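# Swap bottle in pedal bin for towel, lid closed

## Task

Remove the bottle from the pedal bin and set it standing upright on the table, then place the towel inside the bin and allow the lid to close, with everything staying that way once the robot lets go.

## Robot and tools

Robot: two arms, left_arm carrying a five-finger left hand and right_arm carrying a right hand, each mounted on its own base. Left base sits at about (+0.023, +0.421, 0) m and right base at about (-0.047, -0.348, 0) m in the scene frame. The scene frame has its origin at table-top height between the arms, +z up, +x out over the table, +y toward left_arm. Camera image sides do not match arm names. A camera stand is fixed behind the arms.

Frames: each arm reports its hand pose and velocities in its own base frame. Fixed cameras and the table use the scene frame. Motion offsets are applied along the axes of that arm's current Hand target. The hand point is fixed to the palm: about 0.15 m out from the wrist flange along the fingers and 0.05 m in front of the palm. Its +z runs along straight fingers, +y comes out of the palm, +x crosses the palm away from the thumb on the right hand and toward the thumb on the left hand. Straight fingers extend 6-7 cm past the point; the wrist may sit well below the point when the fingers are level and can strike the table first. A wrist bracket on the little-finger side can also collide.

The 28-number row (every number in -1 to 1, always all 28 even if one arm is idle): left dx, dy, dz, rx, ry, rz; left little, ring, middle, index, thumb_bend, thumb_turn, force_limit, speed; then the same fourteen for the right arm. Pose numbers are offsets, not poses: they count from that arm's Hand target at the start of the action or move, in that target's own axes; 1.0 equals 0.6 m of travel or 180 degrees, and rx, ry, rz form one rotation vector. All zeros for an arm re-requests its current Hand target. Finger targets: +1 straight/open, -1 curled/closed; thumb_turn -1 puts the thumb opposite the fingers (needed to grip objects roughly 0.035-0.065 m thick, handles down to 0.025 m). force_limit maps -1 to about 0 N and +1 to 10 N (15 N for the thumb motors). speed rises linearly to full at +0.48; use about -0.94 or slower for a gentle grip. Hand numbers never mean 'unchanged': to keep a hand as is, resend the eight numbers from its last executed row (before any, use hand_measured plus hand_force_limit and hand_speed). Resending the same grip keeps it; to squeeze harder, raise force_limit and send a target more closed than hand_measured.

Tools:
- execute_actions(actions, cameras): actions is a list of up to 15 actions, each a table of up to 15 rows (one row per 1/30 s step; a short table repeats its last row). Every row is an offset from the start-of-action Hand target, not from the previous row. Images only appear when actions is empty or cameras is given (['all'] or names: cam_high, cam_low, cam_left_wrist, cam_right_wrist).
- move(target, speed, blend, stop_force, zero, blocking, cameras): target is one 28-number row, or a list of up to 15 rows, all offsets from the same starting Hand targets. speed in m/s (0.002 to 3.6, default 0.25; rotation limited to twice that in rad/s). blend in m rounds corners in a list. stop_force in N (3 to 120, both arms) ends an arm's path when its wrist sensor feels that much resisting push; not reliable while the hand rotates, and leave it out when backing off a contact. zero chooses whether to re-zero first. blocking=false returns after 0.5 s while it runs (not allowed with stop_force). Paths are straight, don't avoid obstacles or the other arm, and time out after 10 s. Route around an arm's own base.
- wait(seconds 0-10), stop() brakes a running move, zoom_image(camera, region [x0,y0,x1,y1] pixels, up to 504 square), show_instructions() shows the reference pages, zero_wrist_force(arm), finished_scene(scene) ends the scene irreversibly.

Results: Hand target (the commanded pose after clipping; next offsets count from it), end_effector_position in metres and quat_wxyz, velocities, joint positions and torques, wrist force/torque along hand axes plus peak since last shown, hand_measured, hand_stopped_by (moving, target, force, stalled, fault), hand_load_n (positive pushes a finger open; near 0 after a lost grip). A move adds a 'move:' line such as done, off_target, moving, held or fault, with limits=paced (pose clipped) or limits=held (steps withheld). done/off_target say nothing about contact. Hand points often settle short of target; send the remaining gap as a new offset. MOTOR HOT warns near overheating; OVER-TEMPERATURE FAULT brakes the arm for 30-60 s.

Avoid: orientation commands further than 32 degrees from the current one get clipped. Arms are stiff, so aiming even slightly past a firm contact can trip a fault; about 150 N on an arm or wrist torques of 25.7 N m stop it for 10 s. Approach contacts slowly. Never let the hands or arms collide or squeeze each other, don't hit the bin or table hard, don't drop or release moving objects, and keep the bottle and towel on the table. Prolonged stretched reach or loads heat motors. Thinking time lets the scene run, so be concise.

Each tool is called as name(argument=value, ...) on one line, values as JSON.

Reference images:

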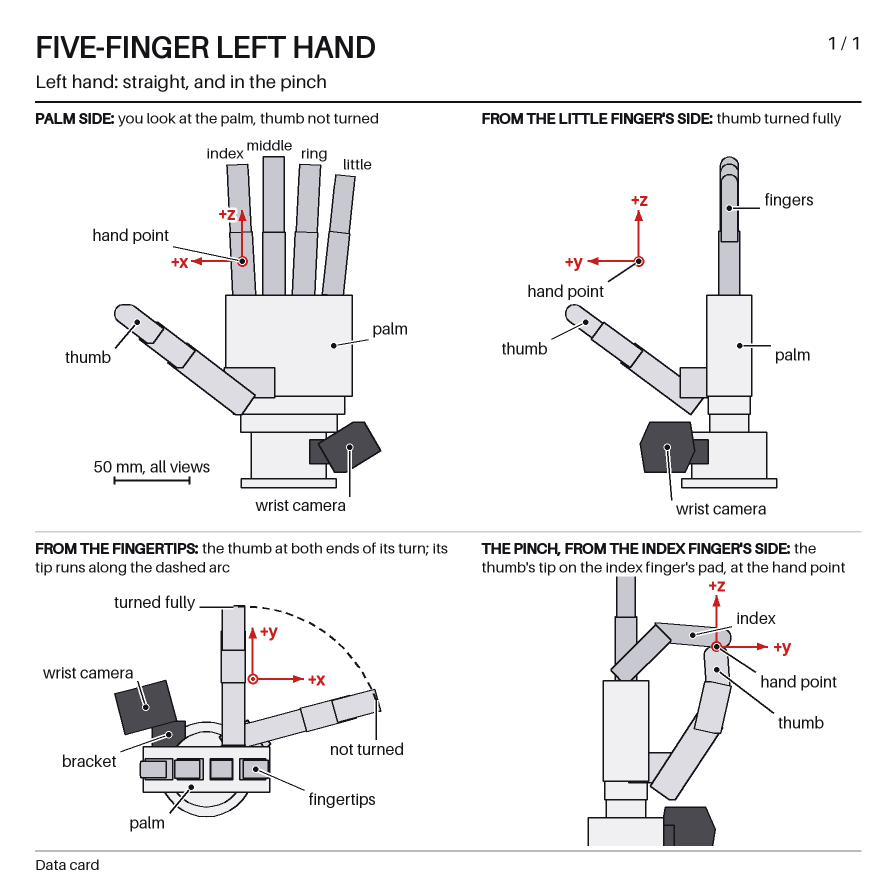

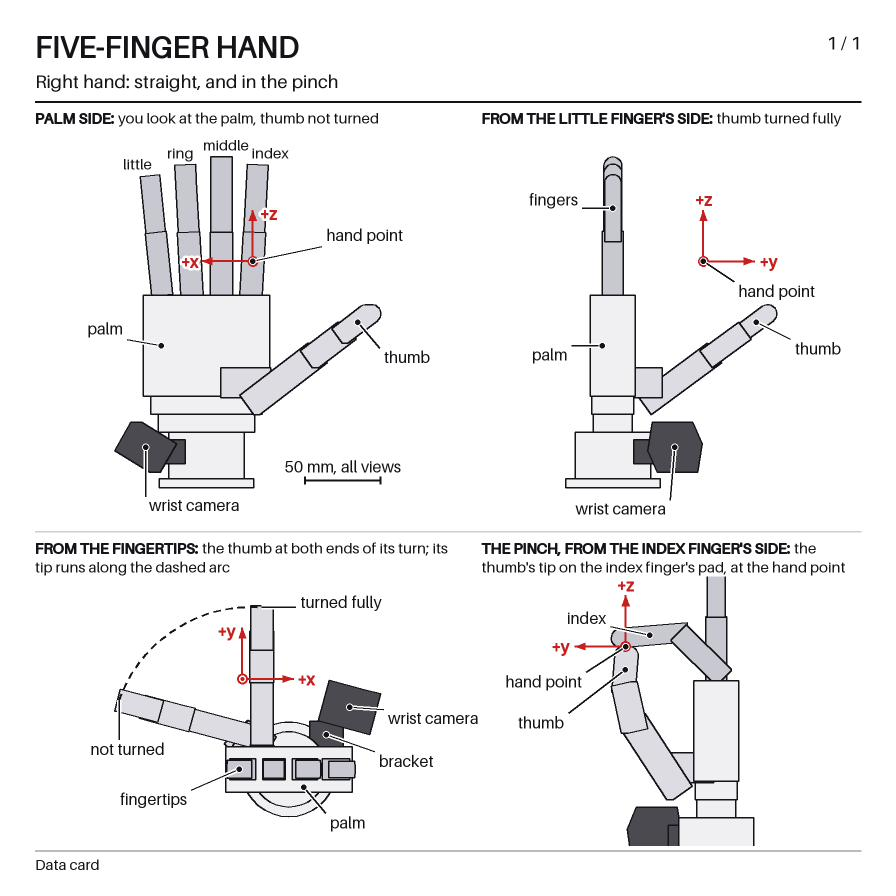

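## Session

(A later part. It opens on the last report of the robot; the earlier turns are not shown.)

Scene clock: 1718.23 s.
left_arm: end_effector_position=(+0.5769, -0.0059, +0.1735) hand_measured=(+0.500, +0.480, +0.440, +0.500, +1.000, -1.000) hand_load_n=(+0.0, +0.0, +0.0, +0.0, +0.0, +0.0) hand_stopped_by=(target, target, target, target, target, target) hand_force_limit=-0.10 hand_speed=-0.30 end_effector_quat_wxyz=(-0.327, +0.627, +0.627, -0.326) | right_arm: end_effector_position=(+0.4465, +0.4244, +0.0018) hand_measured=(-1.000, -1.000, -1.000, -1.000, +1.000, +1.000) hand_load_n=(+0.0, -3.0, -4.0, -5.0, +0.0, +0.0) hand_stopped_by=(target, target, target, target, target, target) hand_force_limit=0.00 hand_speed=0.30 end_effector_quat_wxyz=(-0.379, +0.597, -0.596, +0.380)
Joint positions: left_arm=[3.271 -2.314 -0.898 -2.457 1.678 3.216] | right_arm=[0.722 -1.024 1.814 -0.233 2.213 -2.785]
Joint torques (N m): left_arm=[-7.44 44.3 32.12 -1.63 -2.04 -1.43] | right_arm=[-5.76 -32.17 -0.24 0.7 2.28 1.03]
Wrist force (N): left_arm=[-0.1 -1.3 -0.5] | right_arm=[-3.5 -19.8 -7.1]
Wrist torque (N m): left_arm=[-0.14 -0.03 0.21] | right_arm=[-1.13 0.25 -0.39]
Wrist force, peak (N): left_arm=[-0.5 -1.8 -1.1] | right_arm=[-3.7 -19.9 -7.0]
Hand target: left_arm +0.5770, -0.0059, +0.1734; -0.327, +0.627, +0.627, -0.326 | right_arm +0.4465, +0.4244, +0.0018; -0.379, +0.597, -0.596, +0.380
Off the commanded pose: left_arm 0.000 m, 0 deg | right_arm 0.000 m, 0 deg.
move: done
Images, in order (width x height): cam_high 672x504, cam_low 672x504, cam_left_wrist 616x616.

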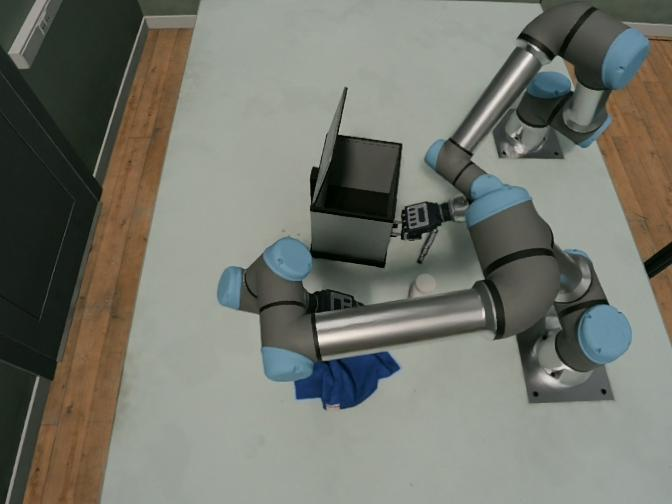

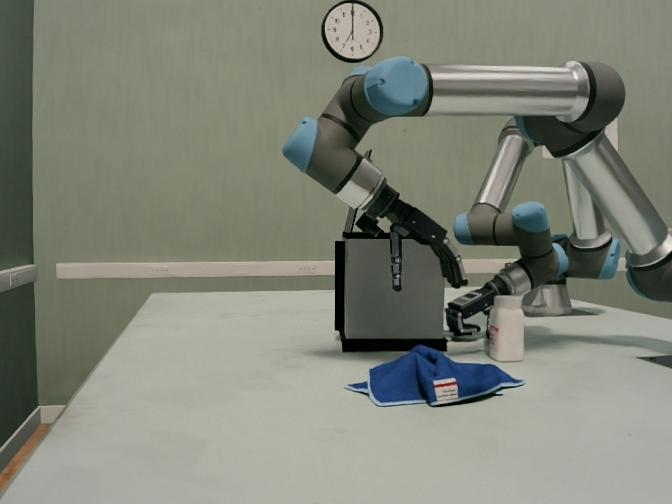

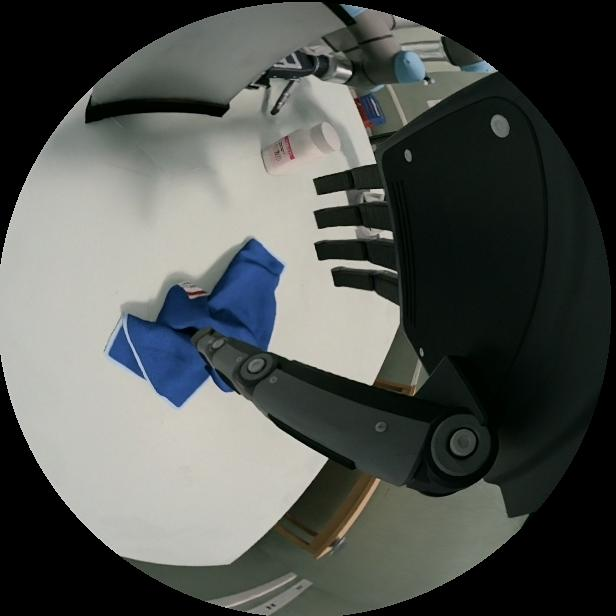

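move(target=[0,0.1413,0.099,0,0,0,0.5,0.48,0.44,0.5,1,-1,-0.1,-0.3,0,0,0,0,0,0,-1,-1,-1,-1,1,1,0,0.3], speed=0.12, stop_force=8, cameras=["cam_low","cam_left_wrist"])

zoom_image(camera="cam_low", region=[320, 250, 560, 430])

Scene clock: 1735.40 s.
left_arm: end_effector_position=(+0.5769, -0.0058, +0.0699) hand_measured=(+0.500, +0.480, +0.440, +0.500, +1.000, -1.000) hand_load_n=(+0.0, +0.0, +0.0, +0.0, +0.0, +0.0) hand_stopped_by=(target, target, target, target, target, target) hand_force_limit=-0.10 hand_speed=-0.30 end_effector_quat_wxyz=(-0.327, +0.627, +0.627, -0.326) | right_arm: end_effector_position=(+0.4465, +0.4244, +0.0018) hand_measured=(-1.000, -1.000, -1.000, -1.000, +1.000, +1.000) hand_load_n=(+0.0, -3.5, -4.0, -5.0, +0.0, +0.0) hand_stopped_by=(target, target, target, target, target, target) hand_force_limit=0.00 hand_speed=0.30 end_effector_quat_wxyz=(-0.379, +0.597, -0.596, +0.380)
Joint positions: left_arm=[3.271 -2.368 -1.072 -2.229 1.679 3.216] | right_arm=[0.722 -1.024 1.814 -0.233 2.213 -2.785]
Joint torques (N m): left_arm=[5.54 43.88 7.06 2.02 0.96 1.74] | right_arm=[-4.9 -32.03 -0.2 0.39 2.45 1.13]
Wrist force (N): left_arm=[-0.2 -0.8 -0.5] | right_arm=[-3.3 -19.4 -7.0]
Wrist torque (N m): left_arm=[-0.07 0.01 0.17] | right_arm=[-1.10 0.21 -0.37]
Wrist force, peak (N): left_arm=[-0.2 -2.1 -1.0] | right_arm=[-3.8 -19.8 -7.2]
Hand target: left_arm +0.5769, -0.0058, +0.0699; -0.327, +0.627, +0.627, -0.326 | right_arm +0.4465, +0.4244, +0.0018; -0.379, +0.597, -0.596, +0.380
Off the commanded pose: left_arm 0.000 m, 0 deg | right_arm 0.000 m, 0 deg.
move: done
Images, in order (width x height): cam_low 672x504, cam_left_wrist 616x616.

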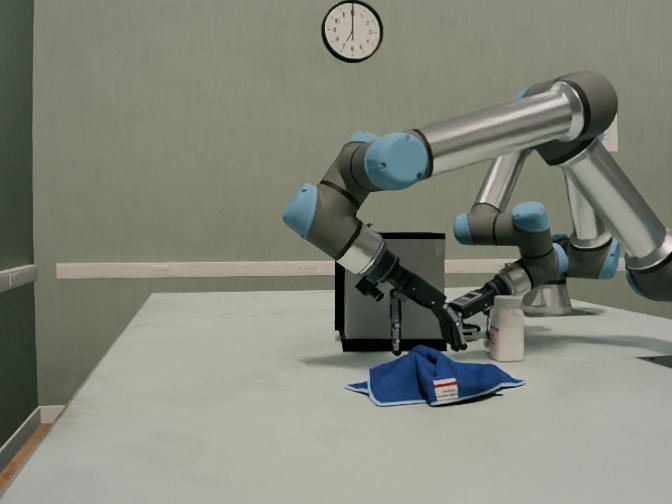

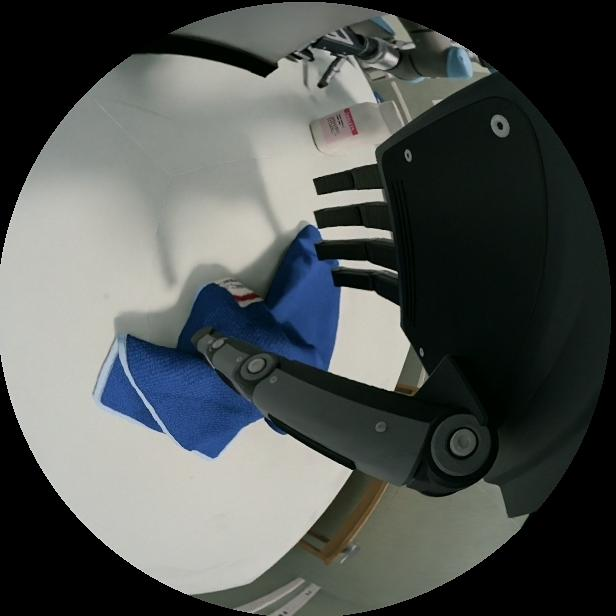

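Scaled by 2.100 from the camera's 672x504 image, which has a finer 960x720 frame.

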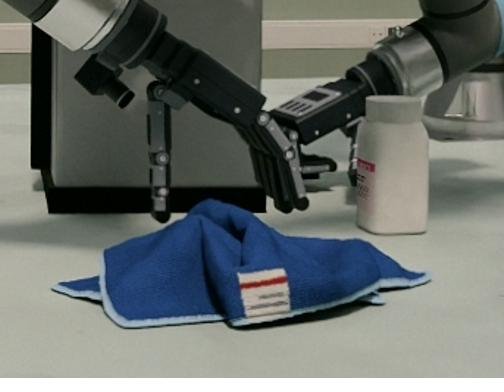

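move(target=[[0.0583,-0.0029,0.0041,0,0,0,0.5,0.48,0.44,0.5,1,-1,-0.1,-0.3,0,0,0,0,0,0,-1,-1,-1,-1,1,1,0,0.3],[0.0583,0.0517,0.0424,0,0,0,0.5,0.48,0.44,0.5,1,-1,-0.1,-0.3,0,0,0,0,0,0,-1,-1,-1,-1,1,1,0,0.3]], speed=0.06, stop_force=6, cameras=["cam_low","cam_left_wrist"])

zoom_image(camera="cam_low", region=[320, 250, 560, 430])

Scene clock: 1762.00 s.
left_arm: end_effector_position=(+0.5738, +0.0292, +0.0300) hand_measured=(+0.500, +0.480, +0.440, +0.500, +1.000, -1.000) hand_load_n=(+0.0, +0.0, +0.5, +0.0, -0.5, -0.5) hand_stopped_by=(target, target, target, target, target, target) hand_force_limit=-0.10 hand_speed=-0.30 end_effector_quat_wxyz=(-0.327, +0.627, +0.627, -0.326) | right_arm: end_effector_position=(+0.4465, +0.4244, +0.0018) hand_measured=(-1.000, -1.000, -1.000, -1.000, +1.000, +1.000) hand_load_n=(+0.0, -3.0, -3.5, -5.0, +0.0, -0.5) hand_stopped_by=(target, target, target, target, target, target) hand_force_limit=0.00 hand_speed=0.30 end_effector_quat_wxyz=(-0.379, +0.597, -0.596, +0.380)
Joint positions: left_arm=[3.319 -2.393 -1.135 -2.137 1.718 3.244] | right_arm=[0.722 -1.024 1.814 -0.233 2.213 -2.785]
Joint torques (N m): left_arm=[5.59 43.46 5.82 2.25 1.87 1.75] | right_arm=[-4.85 -32.05 1.21 0.43 2.35 1.07]
Wrist force (N): left_arm=[-0.4 -3.4 -1.8] | right_arm=[-3.4 -19.7 -7.1]
Wrist torque (N m): left_arm=[-0.14 0.01 0.04] | right_arm=[-1.12 0.23 -0.38]
Wrist force, peak (N): left_arm=[-0.6 -3.7 -1.8] | right_arm=[-3.4 -20.0 -7.3]
Hand target: left_arm +0.5738, +0.0292, +0.0300; -0.327, +0.627, +0.627, -0.326 | right_arm +0.4465, +0.4244, +0.0018; -0.379, +0.597, -0.596, +0.380
Off the commanded pose: left_arm 0.000 m, 0 deg | right_arm 0.000 m, 0 deg.
move: done
Images, in order (width x height): cam_low 672x504, cam_left_wrist 616x616.

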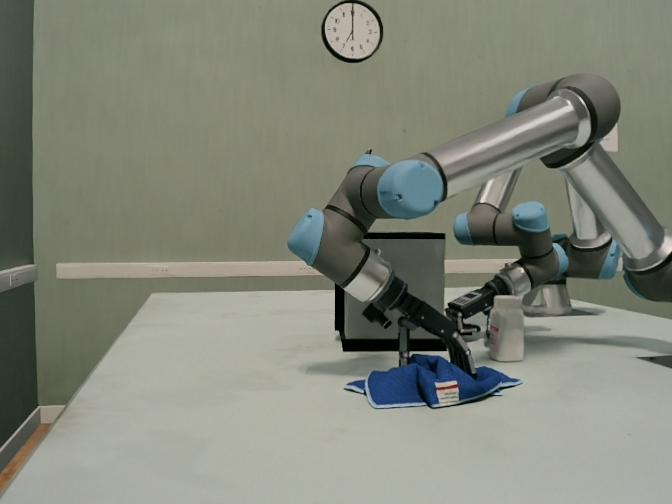

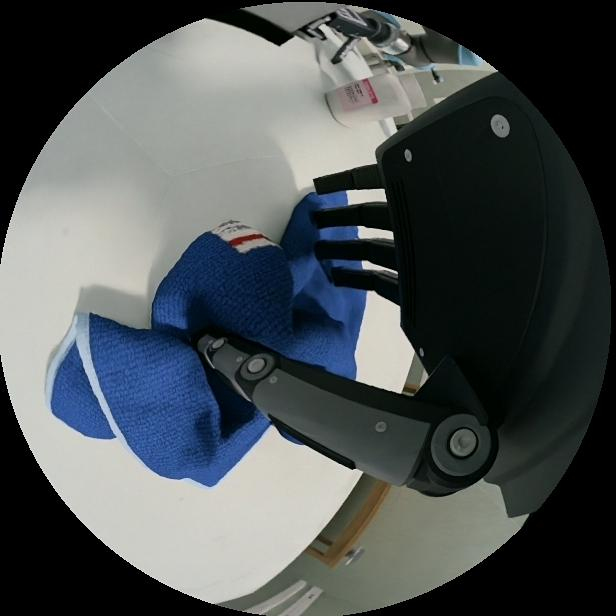

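Scaled by 2.100 from the camera's 672x504 image, which has a finer 960x720 frame.

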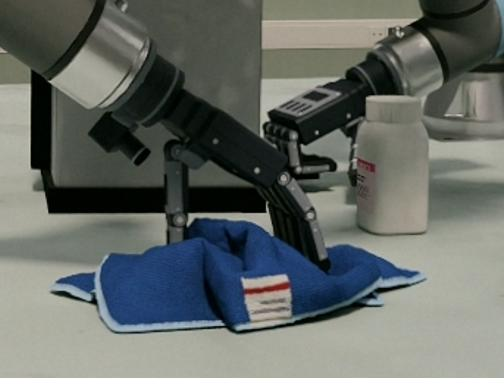

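execute_actions(actions=[[[0,0.0027,0.0019,0,0,0,-0.4,-0.4,-0.45,-0.4,0,-1,0.5,-0.6,0,0,0,0,0,0,-1,-1,-1,-1,1,1,0,0.3]],[[0,0.0027,0.0019,0,0,0,-0.4,-0.4,-0.45,-0.4,0,-1,0.5,-0.6,0,0,0,0,0,0,-1,-1,-1,-1,1,1,0,0.3]],[[0,0.0027,0.0019,0,0,0,-0.4,-0.4,-0.45,-0.4,0,-1,0.5,-0.6,0,0,0,0,0,0,-1,-1,-1,-1,1,1,0,0.3]],[[0,0.0027,0.0019,0,0,0,-0.4,-0.4,-0.45,-0.4,0,-1,0.5,-0.6,0,0,0,0,0,0,-1,-1,-1,-1,1,1,0,0.3]],[[0,0,0,0,0,0,-0.4,-0.4,-0.45,-0.4,0,-1,0.5,-0.6,0,0,0,0,0,0,-1,-1,-1,-1,1,1,0,0.3]]], cameras=["cam_low","cam_left_wrist"])

zoom_image(camera="cam_low", region=[320, 250, 560, 430])

Scene clock: 1789.00 s.
left_arm: end_effector_position=(+0.5711, +0.0287, +0.0231) hand_measured=(-0.400, -0.288, +0.374, +0.210, +0.306, -1.000) hand_load_n=(+0.0, +11.5, +14.5, +2.5, +12.0, +13.5) hand_stopped_by=(target, force, force, force, force, target) hand_force_limit=0.50 hand_speed=-0.60 end_effector_quat_wxyz=(-0.330, +0.626, +0.625, -0.330) | right_arm: end_effector_position=(+0.4465, +0.4244, +0.0018) hand_measured=(-1.000, -1.000, -1.000, -1.000, +1.000, +1.000) hand_load_n=(+0.0, -3.0, -4.0, -5.0, +0.0, +0.0) hand_stopped_by=(target, target, target, target, target, target) hand_force_limit=0.00 hand_speed=0.30 end_effector_quat_wxyz=(-0.379, +0.597, -0.596, +0.380)
Joint positions: left_arm=[3.319 -2.401 -1.143 -2.132 1.718 3.244] | right_arm=[0.722 -1.024 1.814 -0.233 2.213 -2.785]
Joint torques (N m): left_arm=[-1 -9.4 -19.64 12.82 -5.15 1.91] | right_arm=[-5.65 -31.55 2.41 0.43 2.3 1.07]
Wrist force (N): left_arm=[5.1 -85.4 -60.9] | right_arm=[-3.5 -19.3 -6.9]
Wrist torque (N m): left_arm=[3.58 -0.67 1.40] | right_arm=[-1.09 0.25 -0.38]
Wrist force, peak (N): left_arm=[3.5 -89.7 -58.4] | right_arm=[-3.5 -19.8 -7.2]
Hand target: left_arm +0.5738, +0.0292, +0.0220; -0.327, +0.627, +0.627, -0.326 | right_arm +0.4465, +0.4244, +0.0018; -0.379, +0.597, -0.596, +0.380
Off the commanded pose: left_arm 0.003 m, 1 deg | right_arm 0.000 m, 0 deg.
Step readings (end_effector_position of left_arm | right_arm):
0: (+0.5738, +0.0292, +0.0300) | (+0.4465, +0.4244, +0.0018)
1: (+0.5738, +0.0292, +0.0300) | (+0.4465, +0.4244, +0.0018)
2: (+0.5738, +0.0292, +0.0298) | (+0.4465, +0.4244, +0.0018)
4: (+0.5738, +0.0292, +0.0289) | (+0.4465, +0.4244, +0.0018)
8: (+0.5738, +0.0292, +0.0282) | (+0.4465, +0.4244, +0.0018)
15: (+0.5738, +0.0292, +0.0280) | (+0.4465, +0.4244, +0.0018)
16: (+0.5738, +0.0292, +0.0280) | (+0.4465, +0.4244, +0.0018)
17: (+0.5738, +0.0292, +0.0279) | (+0.4465, +0.4244, +0.0018)
19: (+0.5738, +0.0292, +0.0270) | (+0.4465, +0.4244, +0.0018)
23: (+0.5738, +0.0292, +0.0263) | (+0.4465, +0.4244, +0.0018)
30: (+0.5738, +0.0292, +0.0260) | (+0.4465, +0.4244, +0.0018)
31: (+0.5738, +0.0292, +0.0260) | (+0.4465, +0.4244, +0.0018)
32: (+0.5738, +0.0292, +0.0259) | (+0.4465, +0.4244, +0.0018)
34: (+0.5738, +0.0292, +0.0251) | (+0.4465, +0.4244, +0.0018)
38: (+0.5734, +0.0291, +0.0245) | (+0.4465, +0.4244, +0.0018)
45: (+0.5733, +0.0291, +0.0243) | (+0.4465, +0.4244, +0.0018)
46: (+0.5733, +0.0291, +0.0243) | (+0.4465, +0.4244, +0.0018)
47: (+0.5732, +0.0291, +0.0242) | (+0.4465, +0.4244, +0.0018)
49: (+0.5728, +0.0290, +0.0235) | (+0.4465, +0.4244, +0.0018)
53: (+0.5717, +0.0288, +0.0232) | (+0.4465, +0.4244, +0.0018)
60: (+0.5712, +0.0287, +0.0231) | (+0.4465, +0.4244, +0.0018)
61: (+0.5712, +0.0287, +0.0231) | (+0.4465, +0.4244, +0.0018)
62: (+0.5712, +0.0287, +0.0231) | (+0.4465, +0.4244, +0.0018)
64: (+0.5712, +0.0287, +0.0231) | (+0.4465, +0.4244, +0.0018)
68: (+0.5711, +0.0287, +0.0231) | (+0.4465, +0.4244, +0.0018)
75: (+0.5711, +0.0287, +0.0231) | (+0.4465, +0.4244, +0.0018)
Images, in order (width x height): cam_low 672x504, cam_left_wrist 616x616.

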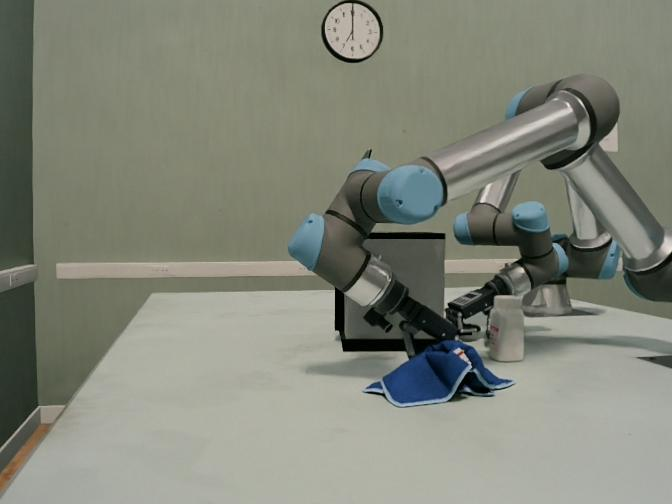

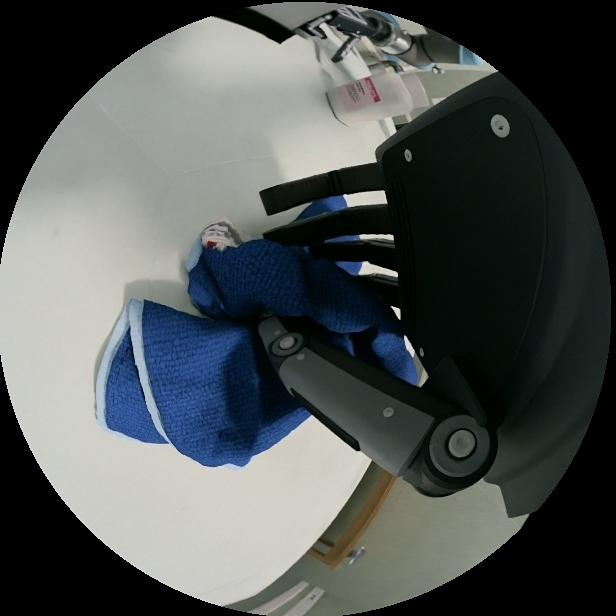

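Scaled by 2.100 from the camera's 672x504 image, which has a finer 960x720 frame.

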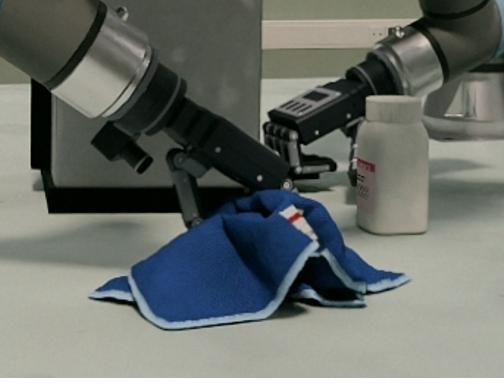

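move(target=[0,-0.0273,-0.0191,0,0,0,-0.4,-0.4,-0.45,-0.4,0,-1,0.5,-0.6,0,0,0,0,0,0,-1,-1,-1,-1,1,1,0,0.3], speed=0.05)

Scene clock: 1793.20 s.
left_arm: end_effector_position=(+0.5738, +0.0292, +0.0420) hand_measured=(-0.400, -0.288, +0.372, +0.210, +0.306, -1.000) hand_load_n=(-0.5, +8.5, +0.0, +0.0, +10.5, +13.5) hand_stopped_by=(target, force, force, force, force, target) hand_force_limit=0.50 hand_speed=-0.60 end_effector_quat_wxyz=(-0.327, +0.627, +0.627, -0.326) | right_arm: end_effector_position=(+0.4465, +0.4244, +0.0018) hand_measured=(-1.000, -1.000, -1.000, -1.000, +1.000, +1.000) hand_load_n=(+0.0, -3.0, -4.0, -5.0, +0.0, +0.0) hand_stopped_by=(target, target, target, target, target, target) hand_force_limit=0.00 hand_speed=0.30 end_effector_quat_wxyz=(-0.379, +0.597, -0.596, +0.380)
Joint positions: left_arm=[3.319 -2.381 -1.124 -2.16 1.718 3.244] | right_arm=[0.722 -1.024 1.814 -0.233 2.213 -2.785]
Joint torques (N m): left_arm=[-8 57.83 31.89 -1.67 1.22 1.46] | right_arm=[-5.02 -32.88 2.72 0.51 2.29 0.92]
Wrist force (N): left_arm=[0.1 -0.5 -0.6] | right_arm=[-3.4 -19.8 -7.3]
Wrist torque (N m): left_arm=[-0.02 -0.03 0.00] | right_arm=[-1.12 0.24 -0.38]
Wrist force, peak (N): left_arm=[5.1 -85.8 -60.8] | right_arm=[-3.2 -19.9 -7.1]
Hand target: left_arm +0.5738, +0.0292, +0.0420; -0.327, +0.627, +0.627, -0.326 | right_arm +0.4465, +0.4244, +0.0018; -0.379, +0.597, -0.596, +0.380
Off the commanded pose: left_arm 0.000 m, 0 deg | right_arm 0.000 m, 0 deg.
move: done

move(target=[0,0,0,0,0,0,-0.4,-0.5,-0.55,-0.5,-0.1,-1,0.5,-0.7,0,0,0,0,0,0,-1,-1,-1,-1,1,1,0,0.3], speed=0.05, cameras=["cam_left_wrist"])

move(target=[0,-0.2048,-0.1435,0,0,0,-0.4,-0.5,-0.55,-0.5,-0.1,-1,0.5,-0.7,0,0,0,0,0,0,-1,-1,-1,-1,1,1,0,0.3], speed=0.15, cameras=["cam_low","cam_left_wrist"])

Scene clock: 1801.67 s.
left_arm: end_effector_position=(+0.5738, +0.0292, +0.0420) hand_measured=(-0.400, -0.288, -0.038, -0.034, +0.284, -1.000) hand_load_n=(+0.0, +6.5, +8.5, +3.5, +16.5, +13.5) hand_stopped_by=(target, force, force, force, force, target) hand_force_limit=0.50 hand_speed=-0.70 end_effector_quat_wxyz=(-0.327, +0.627, +0.627, -0.326) | right_arm: end_effector_position=(+0.4465, +0.4244, +0.0018) hand_measured=(-1.000, -1.000, -1.000, -1.000, +1.000, +1.000) hand_load_n=(+0.0, -3.0, -4.0, -5.0, +0.0, +0.0) hand_stopped_by=(target, target, target, target, target, target) hand_force_limit=0.00 hand_speed=0.30 end_effector_quat_wxyz=(-0.379, +0.597, -0.596, +0.380)
Joint positions: left_arm=[3.319 -2.381 -1.124 -2.16 1.718 3.244] | right_arm=[0.722 -1.024 1.814 -0.233 2.213 -2.785]
Joint torques (N m): left_arm=[-8.33 57.68 31.42 -1.05 1.16 -0.82] | right_arm=[-4.65 -32.1 3.21 0.53 2.31 0.84]
Wrist force (N): left_arm=[0.3 -0.5 -1.2] | right_arm=[-3.6 -19.5 -7.1]
Wrist torque (N m): left_arm=[0.03 -0.09 0.01] | right_arm=[-1.10 0.26 -0.39]
Wrist force, peak (N): left_arm=[0.4 -0.6 -1.1] | right_arm=[-3.7 -20.0 -7.1]
Hand target: left_arm +0.5738, +0.0292, +0.0420; -0.327, +0.627, +0.627, -0.326 | right_arm +0.4465, +0.4244, +0.0018; -0.379, +0.597, -0.596, +0.380
Off the commanded pose: left_arm 0.000 m, 0 deg | right_arm 0.000 m, 0 deg.
move: done
Images, in order (width x height): cam_left_wrist 616x616.

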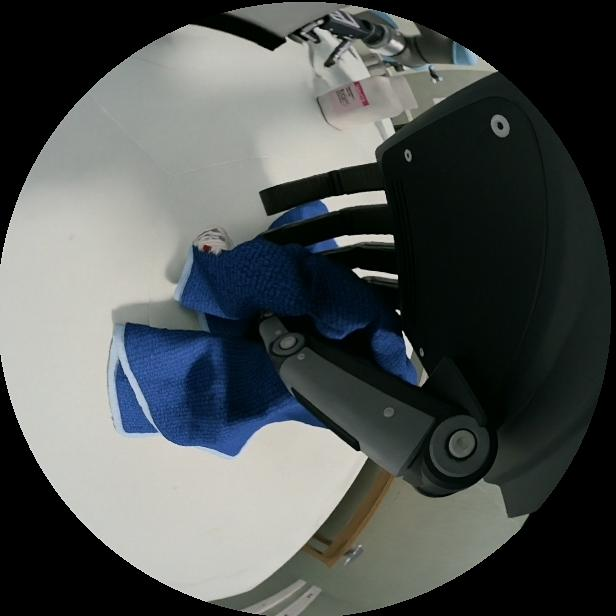

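Scene clock: 1803.23 s.
left_arm: end_effector_position=(+0.5740, +0.0290, +0.1920) hand_measured=(-0.400, -0.288, -0.038, -0.034, +0.284, -1.000) hand_load_n=(+0.0, +7.0, +8.0, +3.5, +16.5, +13.5) hand_stopped_by=(target, force, force, force, force, target) hand_force_limit=0.50 hand_speed=-0.70 end_effector_quat_wxyz=(-0.327, +0.627, +0.627, -0.326) | right_arm: end_effector_position=(+0.4465, +0.4244, +0.0018) hand_measured=(-1.000, -1.000, -1.000, -1.000, +1.000, +1.000) hand_load_n=(+0.0, -3.0, -4.0, -5.0, +0.0, +0.0) hand_stopped_by=(target, target, target, target, target, target) hand_force_limit=0.00 hand_speed=0.30 end_effector_quat_wxyz=(-0.379, +0.597, -0.596, +0.380)
Joint positions: left_arm=[3.319 -2.299 -0.878 -2.489 1.717 3.244] | right_arm=[0.722 -1.024 1.814 -0.233 2.213 -2.785]
Joint torques (N m): left_arm=[-8.01 43.55 32.41 -1.59 -1.75 -1.42] | right_arm=[-4.44 -32.37 3.31 0.43 2.35 0.86]
Wrist force (N): left_arm=[0.6 -0.7 -1.0] | right_arm=[-3.4 -19.1 -7.1]
Wrist torque (N m): left_arm=[-0.05 -0.14 0.06] | right_arm=[-1.05 0.23 -0.37]
Wrist force, peak (N): left_arm=[0.7 -1.9 -1.3] | right_arm=[-3.4 -19.9 -7.2]
Hand target: left_arm +0.5740, +0.0290, +0.1921; -0.327, +0.627, +0.627, -0.326 | right_arm +0.4465, +0.4244, +0.0018; -0.379, +0.597, -0.596, +0.380
Off the commanded pose: left_arm 0.000 m, 0 deg | right_arm 0.000 m, 0 deg.
move: done
Images, in order (width x height): cam_low 672x504, cam_left_wrist 616x616.

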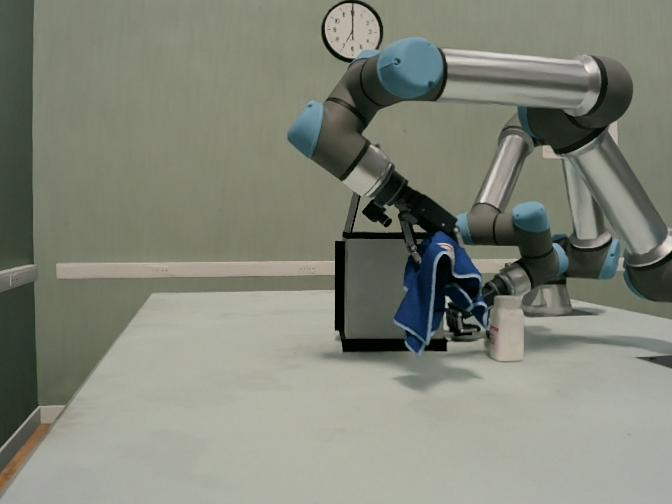

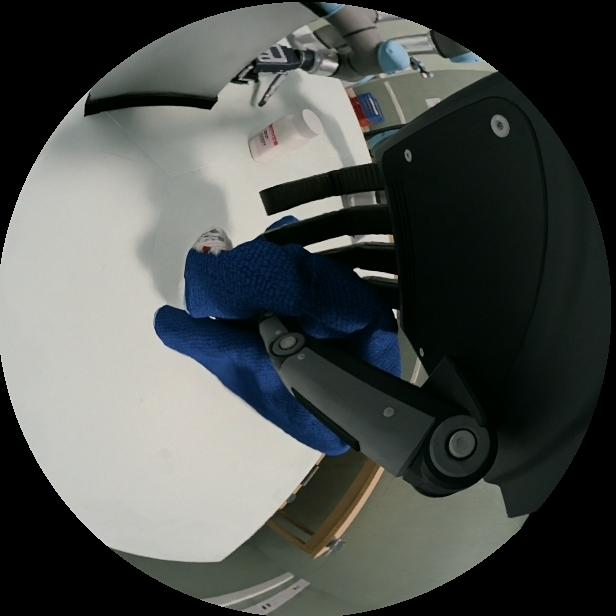

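move(target=[[-0.05,-0.3507,-0.1908,-0.2389,0,0,-0.4,-0.5,-0.55,-0.5,-0.1,-1,0.5,-0.7,0,0,0,0,0,0,-1,-1,-1,-1,1,1,0,0.3],[-0.7233,-0.375,-0.156,-0.2389,0,0,-0.4,-0.5,-0.55,-0.5,-0.1,-1,0.5,-0.7,0,0,0,0,0,0,-1,-1,-1,-1,1,1,0,0.3]], speed=[0.25,0.15], blend=[0.03,0], cameras=["cam_low","cam_high","cam_left_wrist"])

Scene clock: 1842.10 s.
left_arm: end_effector_position=(+0.5211, -0.4050, +0.4297) hand_measured=(-0.400, -0.288, -0.038, -0.034, +0.284, -1.000) hand_load_n=(+0.0, +7.0, +8.0, +3.5, +16.5, +13.5) hand_stopped_by=(target, force, force, force, force, target) hand_force_limit=0.50 hand_speed=-0.70 end_effector_quat_wxyz=(-0.074, +0.704, +0.703, -0.074) | right_arm: end_effector_position=(+0.4465, +0.4244, +0.0018) hand_measured=(-1.000, -1.000, -1.000, -1.000, +1.000, +1.000) hand_load_n=(+0.0, -3.5, -4.0, -5.0, +0.0, -0.5) hand_stopped_by=(target, target, target, target, target, target) hand_force_limit=0.00 hand_speed=0.30 end_effector_quat_wxyz=(-0.379, +0.597, -0.596, +0.380)
Joint positions: left_arm=[2.637 -2.092 -0.589 -2.216 1.471 2.648] | right_arm=[0.722 -1.024 1.814 -0.233 2.213 -2.785]
Joint torques (N m): left_arm=[-7.06 35.49 32.79 0.4 -2.18 -1.37] | right_arm=[-4.8 -31.92 4.93 0.45 2.42 0.87]
Wrist force (N): left_arm=[0.7 -0.4 -0.8] | right_arm=[-3.5 -19.3 -7.1]
Wrist torque (N m): left_arm=[0.00 -0.15 0.24] | right_arm=[-1.08 0.25 -0.37]
Wrist force, peak (N): left_arm=[1.2 -0.6 -1.8] | right_arm=[-3.5 -19.9 -7.2]
Hand target: left_arm +0.5211, -0.4051, +0.4297; -0.074, +0.704, +0.703, -0.074 | right_arm +0.4465, +0.4244, +0.0018; -0.379, +0.597, -0.596, +0.380
Off the commanded pose: left_arm 0.000 m, 0 deg | right_arm 0.000 m, 0 deg.
move: done
Images, in order (width x height): cam_high 672x504, cam_low 672x504, cam_left_wrist 616x616.

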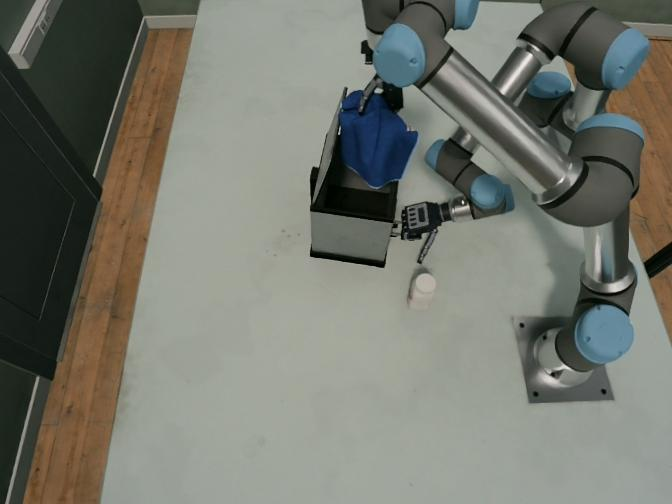

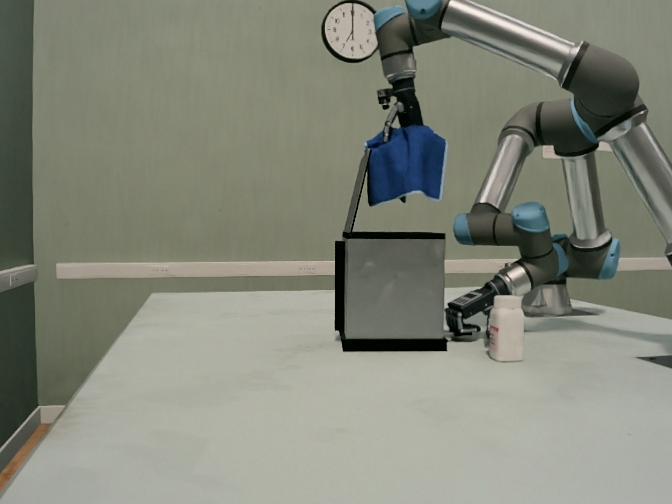

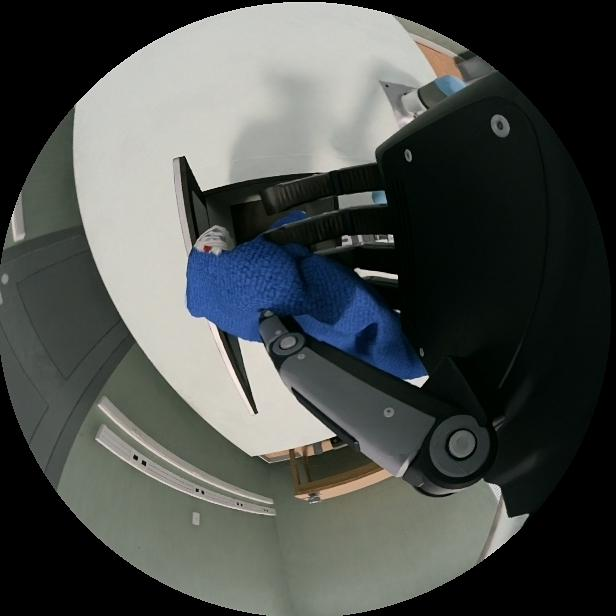

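move(target=[[0,0.0582,0.209,0,0,0,-0.4,-0.5,-0.55,-0.5,-0.1,-1,0.5,-0.7,0,0,0,0,0,0,-1,-1,-1,-1,1,1,0,0.3],[0,0.1118,0.4617,0,0,0,-0.4,-0.5,-0.55,-0.5,-0.1,-1,0.5,-0.7,0,0,0,0,0,0,-1,-1,-1,-1,1,1,0,0.3]], speed=[0.15,0.1], blend=[0.02,0], stop_force=15, cameras=["cam_low","cam_high","cam_left_wrist"])

Scene clock: 1866.80 s.
left_arm: end_effector_position=(+0.5289, -0.4048, +0.1448) hand_measured=(-0.400, -0.288, -0.038, -0.034, +0.284, -1.000) hand_load_n=(+0.0, +7.0, +8.0, +3.5, +16.0, +14.0) hand_stopped_by=(target, force, force, force, force, target) hand_force_limit=0.50 hand_speed=-0.70 end_effector_quat_wxyz=(-0.074, +0.704, +0.703, -0.074) | right_arm: end_effector_position=(+0.4465, +0.4244, +0.0018) hand_measured=(-1.000, -1.000, -1.000, -1.000, +1.000, +1.000) hand_load_n=(+0.0, -3.0, -4.0, -5.0, +0.0, +0.0) hand_stopped_by=(target, target, target, target, target, target) hand_force_limit=0.00 hand_speed=0.30 end_effector_quat_wxyz=(-0.379, +0.597, -0.596, +0.380)
Joint positions: left_arm=[2.643 -2.049 -1.402 -1.447 1.472 2.654] | right_arm=[0.722 -1.024 1.814 -0.233 2.213 -2.785]
Joint torques (N m): left_arm=[-0.96 35.64 9.05 4.11 0.89 -0.95] | right_arm=[-3.62 -33.05 5.44 0.77 2.14 0.88]
Wrist force (N): left_arm=[0.6 -0.4 -0.9] | right_arm=[-3.5 -19.7 -7.2]
Wrist torque (N m): left_arm=[0.00 -0.15 0.04] | right_arm=[-1.14 0.24 -0.39]
Wrist force, peak (N): left_arm=[0.6 -1.1 -1.8] | right_arm=[-4.0 -20.0 -7.4]
Hand target: left_arm +0.5289, -0.4048, +0.1448; -0.074, +0.704, +0.703, -0.074 | right_arm +0.4465, +0.4244, +0.0018; -0.379, +0.597, -0.596, +0.380
Off the commanded pose: left_arm 0.000 m, 0 deg | right_arm 0.000 m, 0 deg.
move: done
Images, in order (width x height): cam_high 672x504, cam_low 672x504, cam_left_wrist 616x616.

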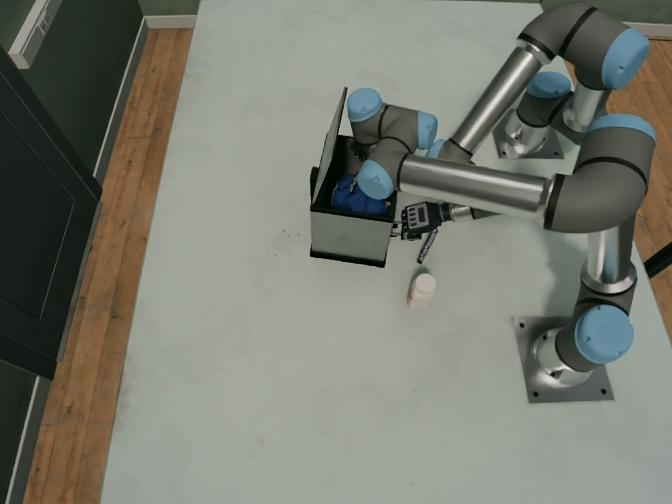

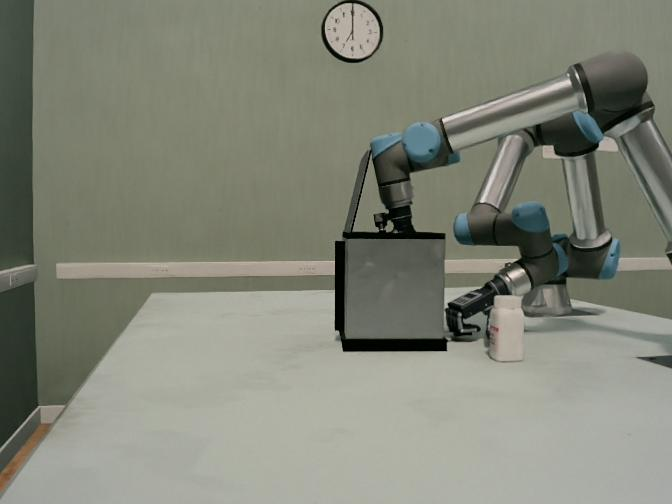

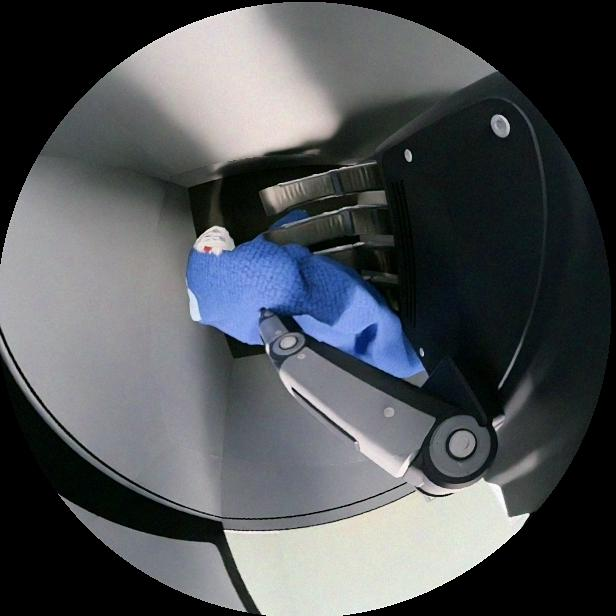

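move(target=[0,0.0121,0.057,0,0,0,-0.4,-0.5,-0.55,-0.5,-0.1,-1,0.5,-0.7,0,0,0,0,0,0,-1,-1,-1,-1,1,1,0,0.3], speed=0.08, stop_force=12)

move(target=[0,0,0,0,0,0,0.7,0.7,0.7,0.7,1,-1,0.5,-0.3,0,0,0,0,0,0,-1,-1,-1,-1,1,1,0,0.3], speed=0.08, cameras=["cam_left_wrist"])

Scene clock: 1876.70 s.
left_arm: end_effector_position=(+0.5289, -0.4048, +0.1099) hand_measured=(-0.400, -0.288, -0.038, -0.034, +0.284, -1.000) hand_load_n=(+0.0, +7.0, +8.0, +3.5, +16.0, +13.5) hand_stopped_by=(target, force, force, force, force, target) hand_force_limit=0.50 hand_speed=-0.70 end_effector_quat_wxyz=(-0.074, +0.704, +0.703, -0.074) | right_arm: end_effector_position=(+0.4465, +0.4244, +0.0018) hand_measured=(-1.000, -1.000, -1.000, -1.000, +1.000, +1.000) hand_load_n=(+0.0, -3.0, -4.0, -5.0, +0.0, -0.5) hand_stopped_by=(target, target, target, target, target, target) hand_force_limit=0.00 hand_speed=0.30 end_effector_quat_wxyz=(-0.379, +0.597, -0.596, +0.380)
Joint positions: left_arm=[2.643 -2.077 -1.453 -1.368 1.472 2.654] | right_arm=[0.722 -1.024 1.814 -0.233 2.213 -2.785]
Joint torques (N m): left_arm=[1.63 35.47 8.82 4.17 0.16 1.19] | right_arm=[-3.68 -31.93 6.75 0.89 2.1 0.86]
Wrist force (N): left_arm=[0.7 -0.3 -1.3] | right_arm=[-3.4 -19.7 -7.3]
Wrist torque (N m): left_arm=[0.02 -0.16 0.05] | right_arm=[-1.11 0.22 -0.38]
Wrist force, peak (N): left_arm=[1.1 -0.3 -1.4] | right_arm=[-3.7 -19.9 -7.6]
Hand target: left_arm +0.5289, -0.4048, +0.1099; -0.074, +0.704, +0.703, -0.074 | right_arm +0.4465, +0.4244, +0.0018; -0.379, +0.597, -0.596, +0.380
Off the commanded pose: left_arm 0.000 m, 0 deg | right_arm 0.000 m, 0 deg.
move: done

Scene clock: 1877.70 s.
left_arm: end_effector_position=(+0.5289, -0.4048, +0.1099) hand_measured=(+0.700, +0.700, +0.700, +0.700, +1.000, -1.000) hand_load_n=(+0.0, +0.0, +0.0, +0.0, +0.0, +0.0) hand_stopped_by=(target, target, target, target, target, target) hand_force_limit=0.50 hand_speed=-0.30 end_effector_quat_wxyz=(-0.074, +0.704, +0.703, -0.074) | right_arm: end_effector_position=(+0.4465, +0.4244, +0.0018) hand_measured=(-1.000, -1.000, -1.000, -1.000, +1.000, +1.000) hand_load_n=(+0.0, -3.0, -4.0, -5.0, +0.0, +0.0) hand_stopped_by=(target, target, target, target, target, target) hand_force_limit=0.00 hand_speed=0.30 end_effector_quat_wxyz=(-0.379, +0.597, -0.596, +0.380)
Joint positions: left_arm=[2.643 -2.077 -1.453 -1.368 1.472 2.654] | right_arm=[0.722 -1.024 1.814 -0.233 2.213 -2.785]
Joint torques (N m): left_arm=[5.08 36.15 9.92 2.13 0.16 1.55] | right_arm=[-3.24 -32.54 6.41 0.82 2.29 0.92]
Wrist force (N): left_arm=[0.8 -0.5 -1.1] | right_arm=[-3.6 -19.8 -7.1]
Wrist torque (N m): left_arm=[-0.03 -0.17 0.06] | right_arm=[-1.12 0.25 -0.39]
Wrist force, peak (N): left_arm=[1.0 -0.4 -1.4] | right_arm=[-3.6 -19.8 -7.4]
Hand target: left_arm +0.5289, -0.4048, +0.1099; -0.074, +0.704, +0.703, -0.074 | right_arm +0.4465, +0.4244, +0.0018; -0.379, +0.597, -0.596, +0.380
Off the commanded pose: left_arm 0.000 m, 0 deg | right_arm 0.000 m, 0 deg.
move: done
Images, in order (width x height): cam_left_wrist 616x616.

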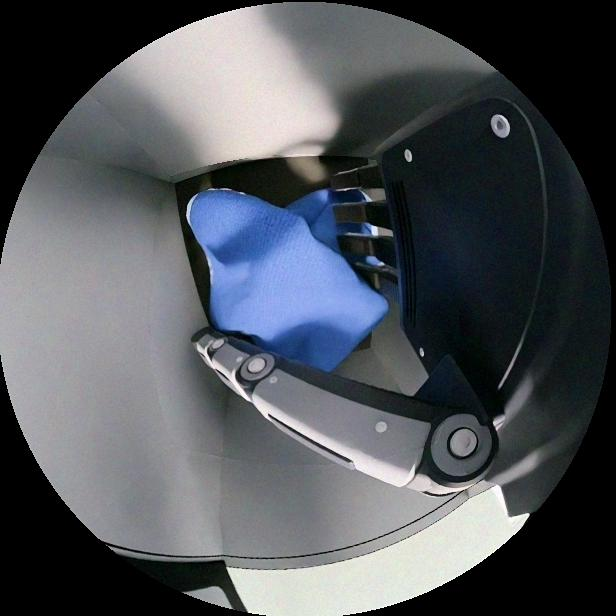

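move(target=[[0,-0.0789,-0.307,0,0,0,0.7,0.7,0.7,0.7,1,-1,0.5,-0.3,0,0,0,0,0,0,-1,-1,-1,-1,1,1,0,0.3],[0,-0.1274,-0.535,0,0,0,0.7,0.7,0.7,0.7,1,-1,0.5,-0.3,0,0,0,0,0,0,-1,-1,-1,-1,1,1,0,0.3],[0.667,-0.2907,-0.5,0,0,0,0.7,0.7,0.7,0.7,1,-1,0.5,-0.3,0,0,0,0,0,0,-1,-1,-1,-1,1,1,0,0.3]], speed=[0.12,0.15,0.2], blend=[0.02,0.02,0], stop_force=20, cameras=["cam_low","cam_high"])

Scene clock: 1894.70 s.
left_arm: end_effector_position=(+0.4215, -0.0047, +0.4400) hand_measured=(+0.700, +0.700, +0.700, +0.700, +1.000, -1.000) hand_load_n=(+0.0, +0.0, +0.0, +0.0, +0.0, +0.0) hand_stopped_by=(target, target, target, target, target, target) hand_force_limit=0.50 hand_speed=-0.30 end_effector_quat_wxyz=(-0.074, +0.704, +0.703, -0.074) | right_arm: end_effector_position=(+0.4465, +0.4244, +0.0018) hand_measured=(-1.000, -1.000, -1.000, -1.000, +1.000, +1.000) hand_load_n=(+0.0, -3.0, -4.0, -5.0, +0.0, +0.0) hand_stopped_by=(target, target, target, target, target, target) hand_force_limit=0.00 hand_speed=0.30 end_effector_quat_wxyz=(-0.379, +0.597, -0.596, +0.380)
Joint positions: left_arm=[3.382 -1.403 -1.385 -2.129 1.621 3.378] | right_arm=[0.722 -1.024 1.814 -0.233 2.213 -2.785]
Joint torques (N m): left_arm=[5.63 21.27 8.46 4.1 1.94 1.74] | right_arm=[-3.52 -31.33 5.59 0.94 1.81 0.79]
Wrist force (N): left_arm=[0.8 -0.2 -0.8] | right_arm=[-3.5 -19.7 -7.2]
Wrist torque (N m): left_arm=[0.00 -0.15 0.05] | right_arm=[-1.09 0.25 -0.38]
Wrist force, peak (N): left_arm=[2.0 -0.7 -0.9] | right_arm=[-3.5 -20.1 -7.3]
Hand target: left_arm +0.4215, -0.0047, +0.4400; -0.074, +0.704, +0.703, -0.074 | right_arm +0.4465, +0.4244, +0.0018; -0.379, +0.597, -0.596, +0.380
Off the commanded pose: left_arm 0.000 m, 0 deg | right_arm 0.000 m, 0 deg.
move: done
Images, in order (width x height): cam_high 672x504, cam_low 672x504.

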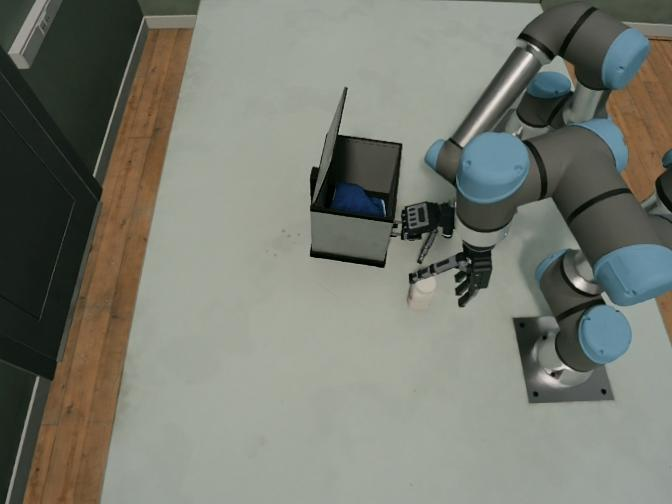

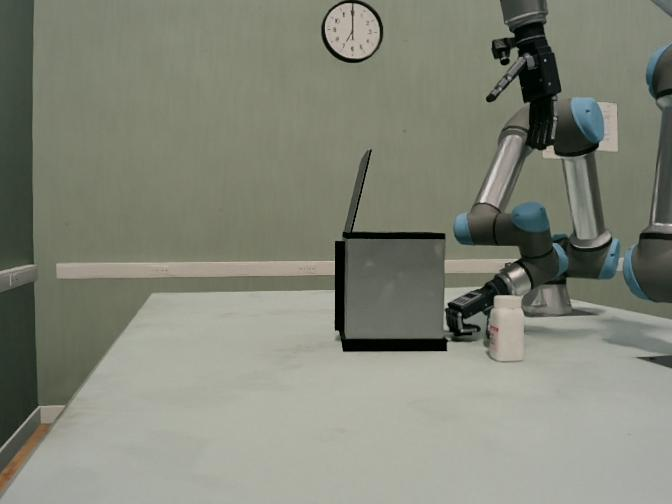

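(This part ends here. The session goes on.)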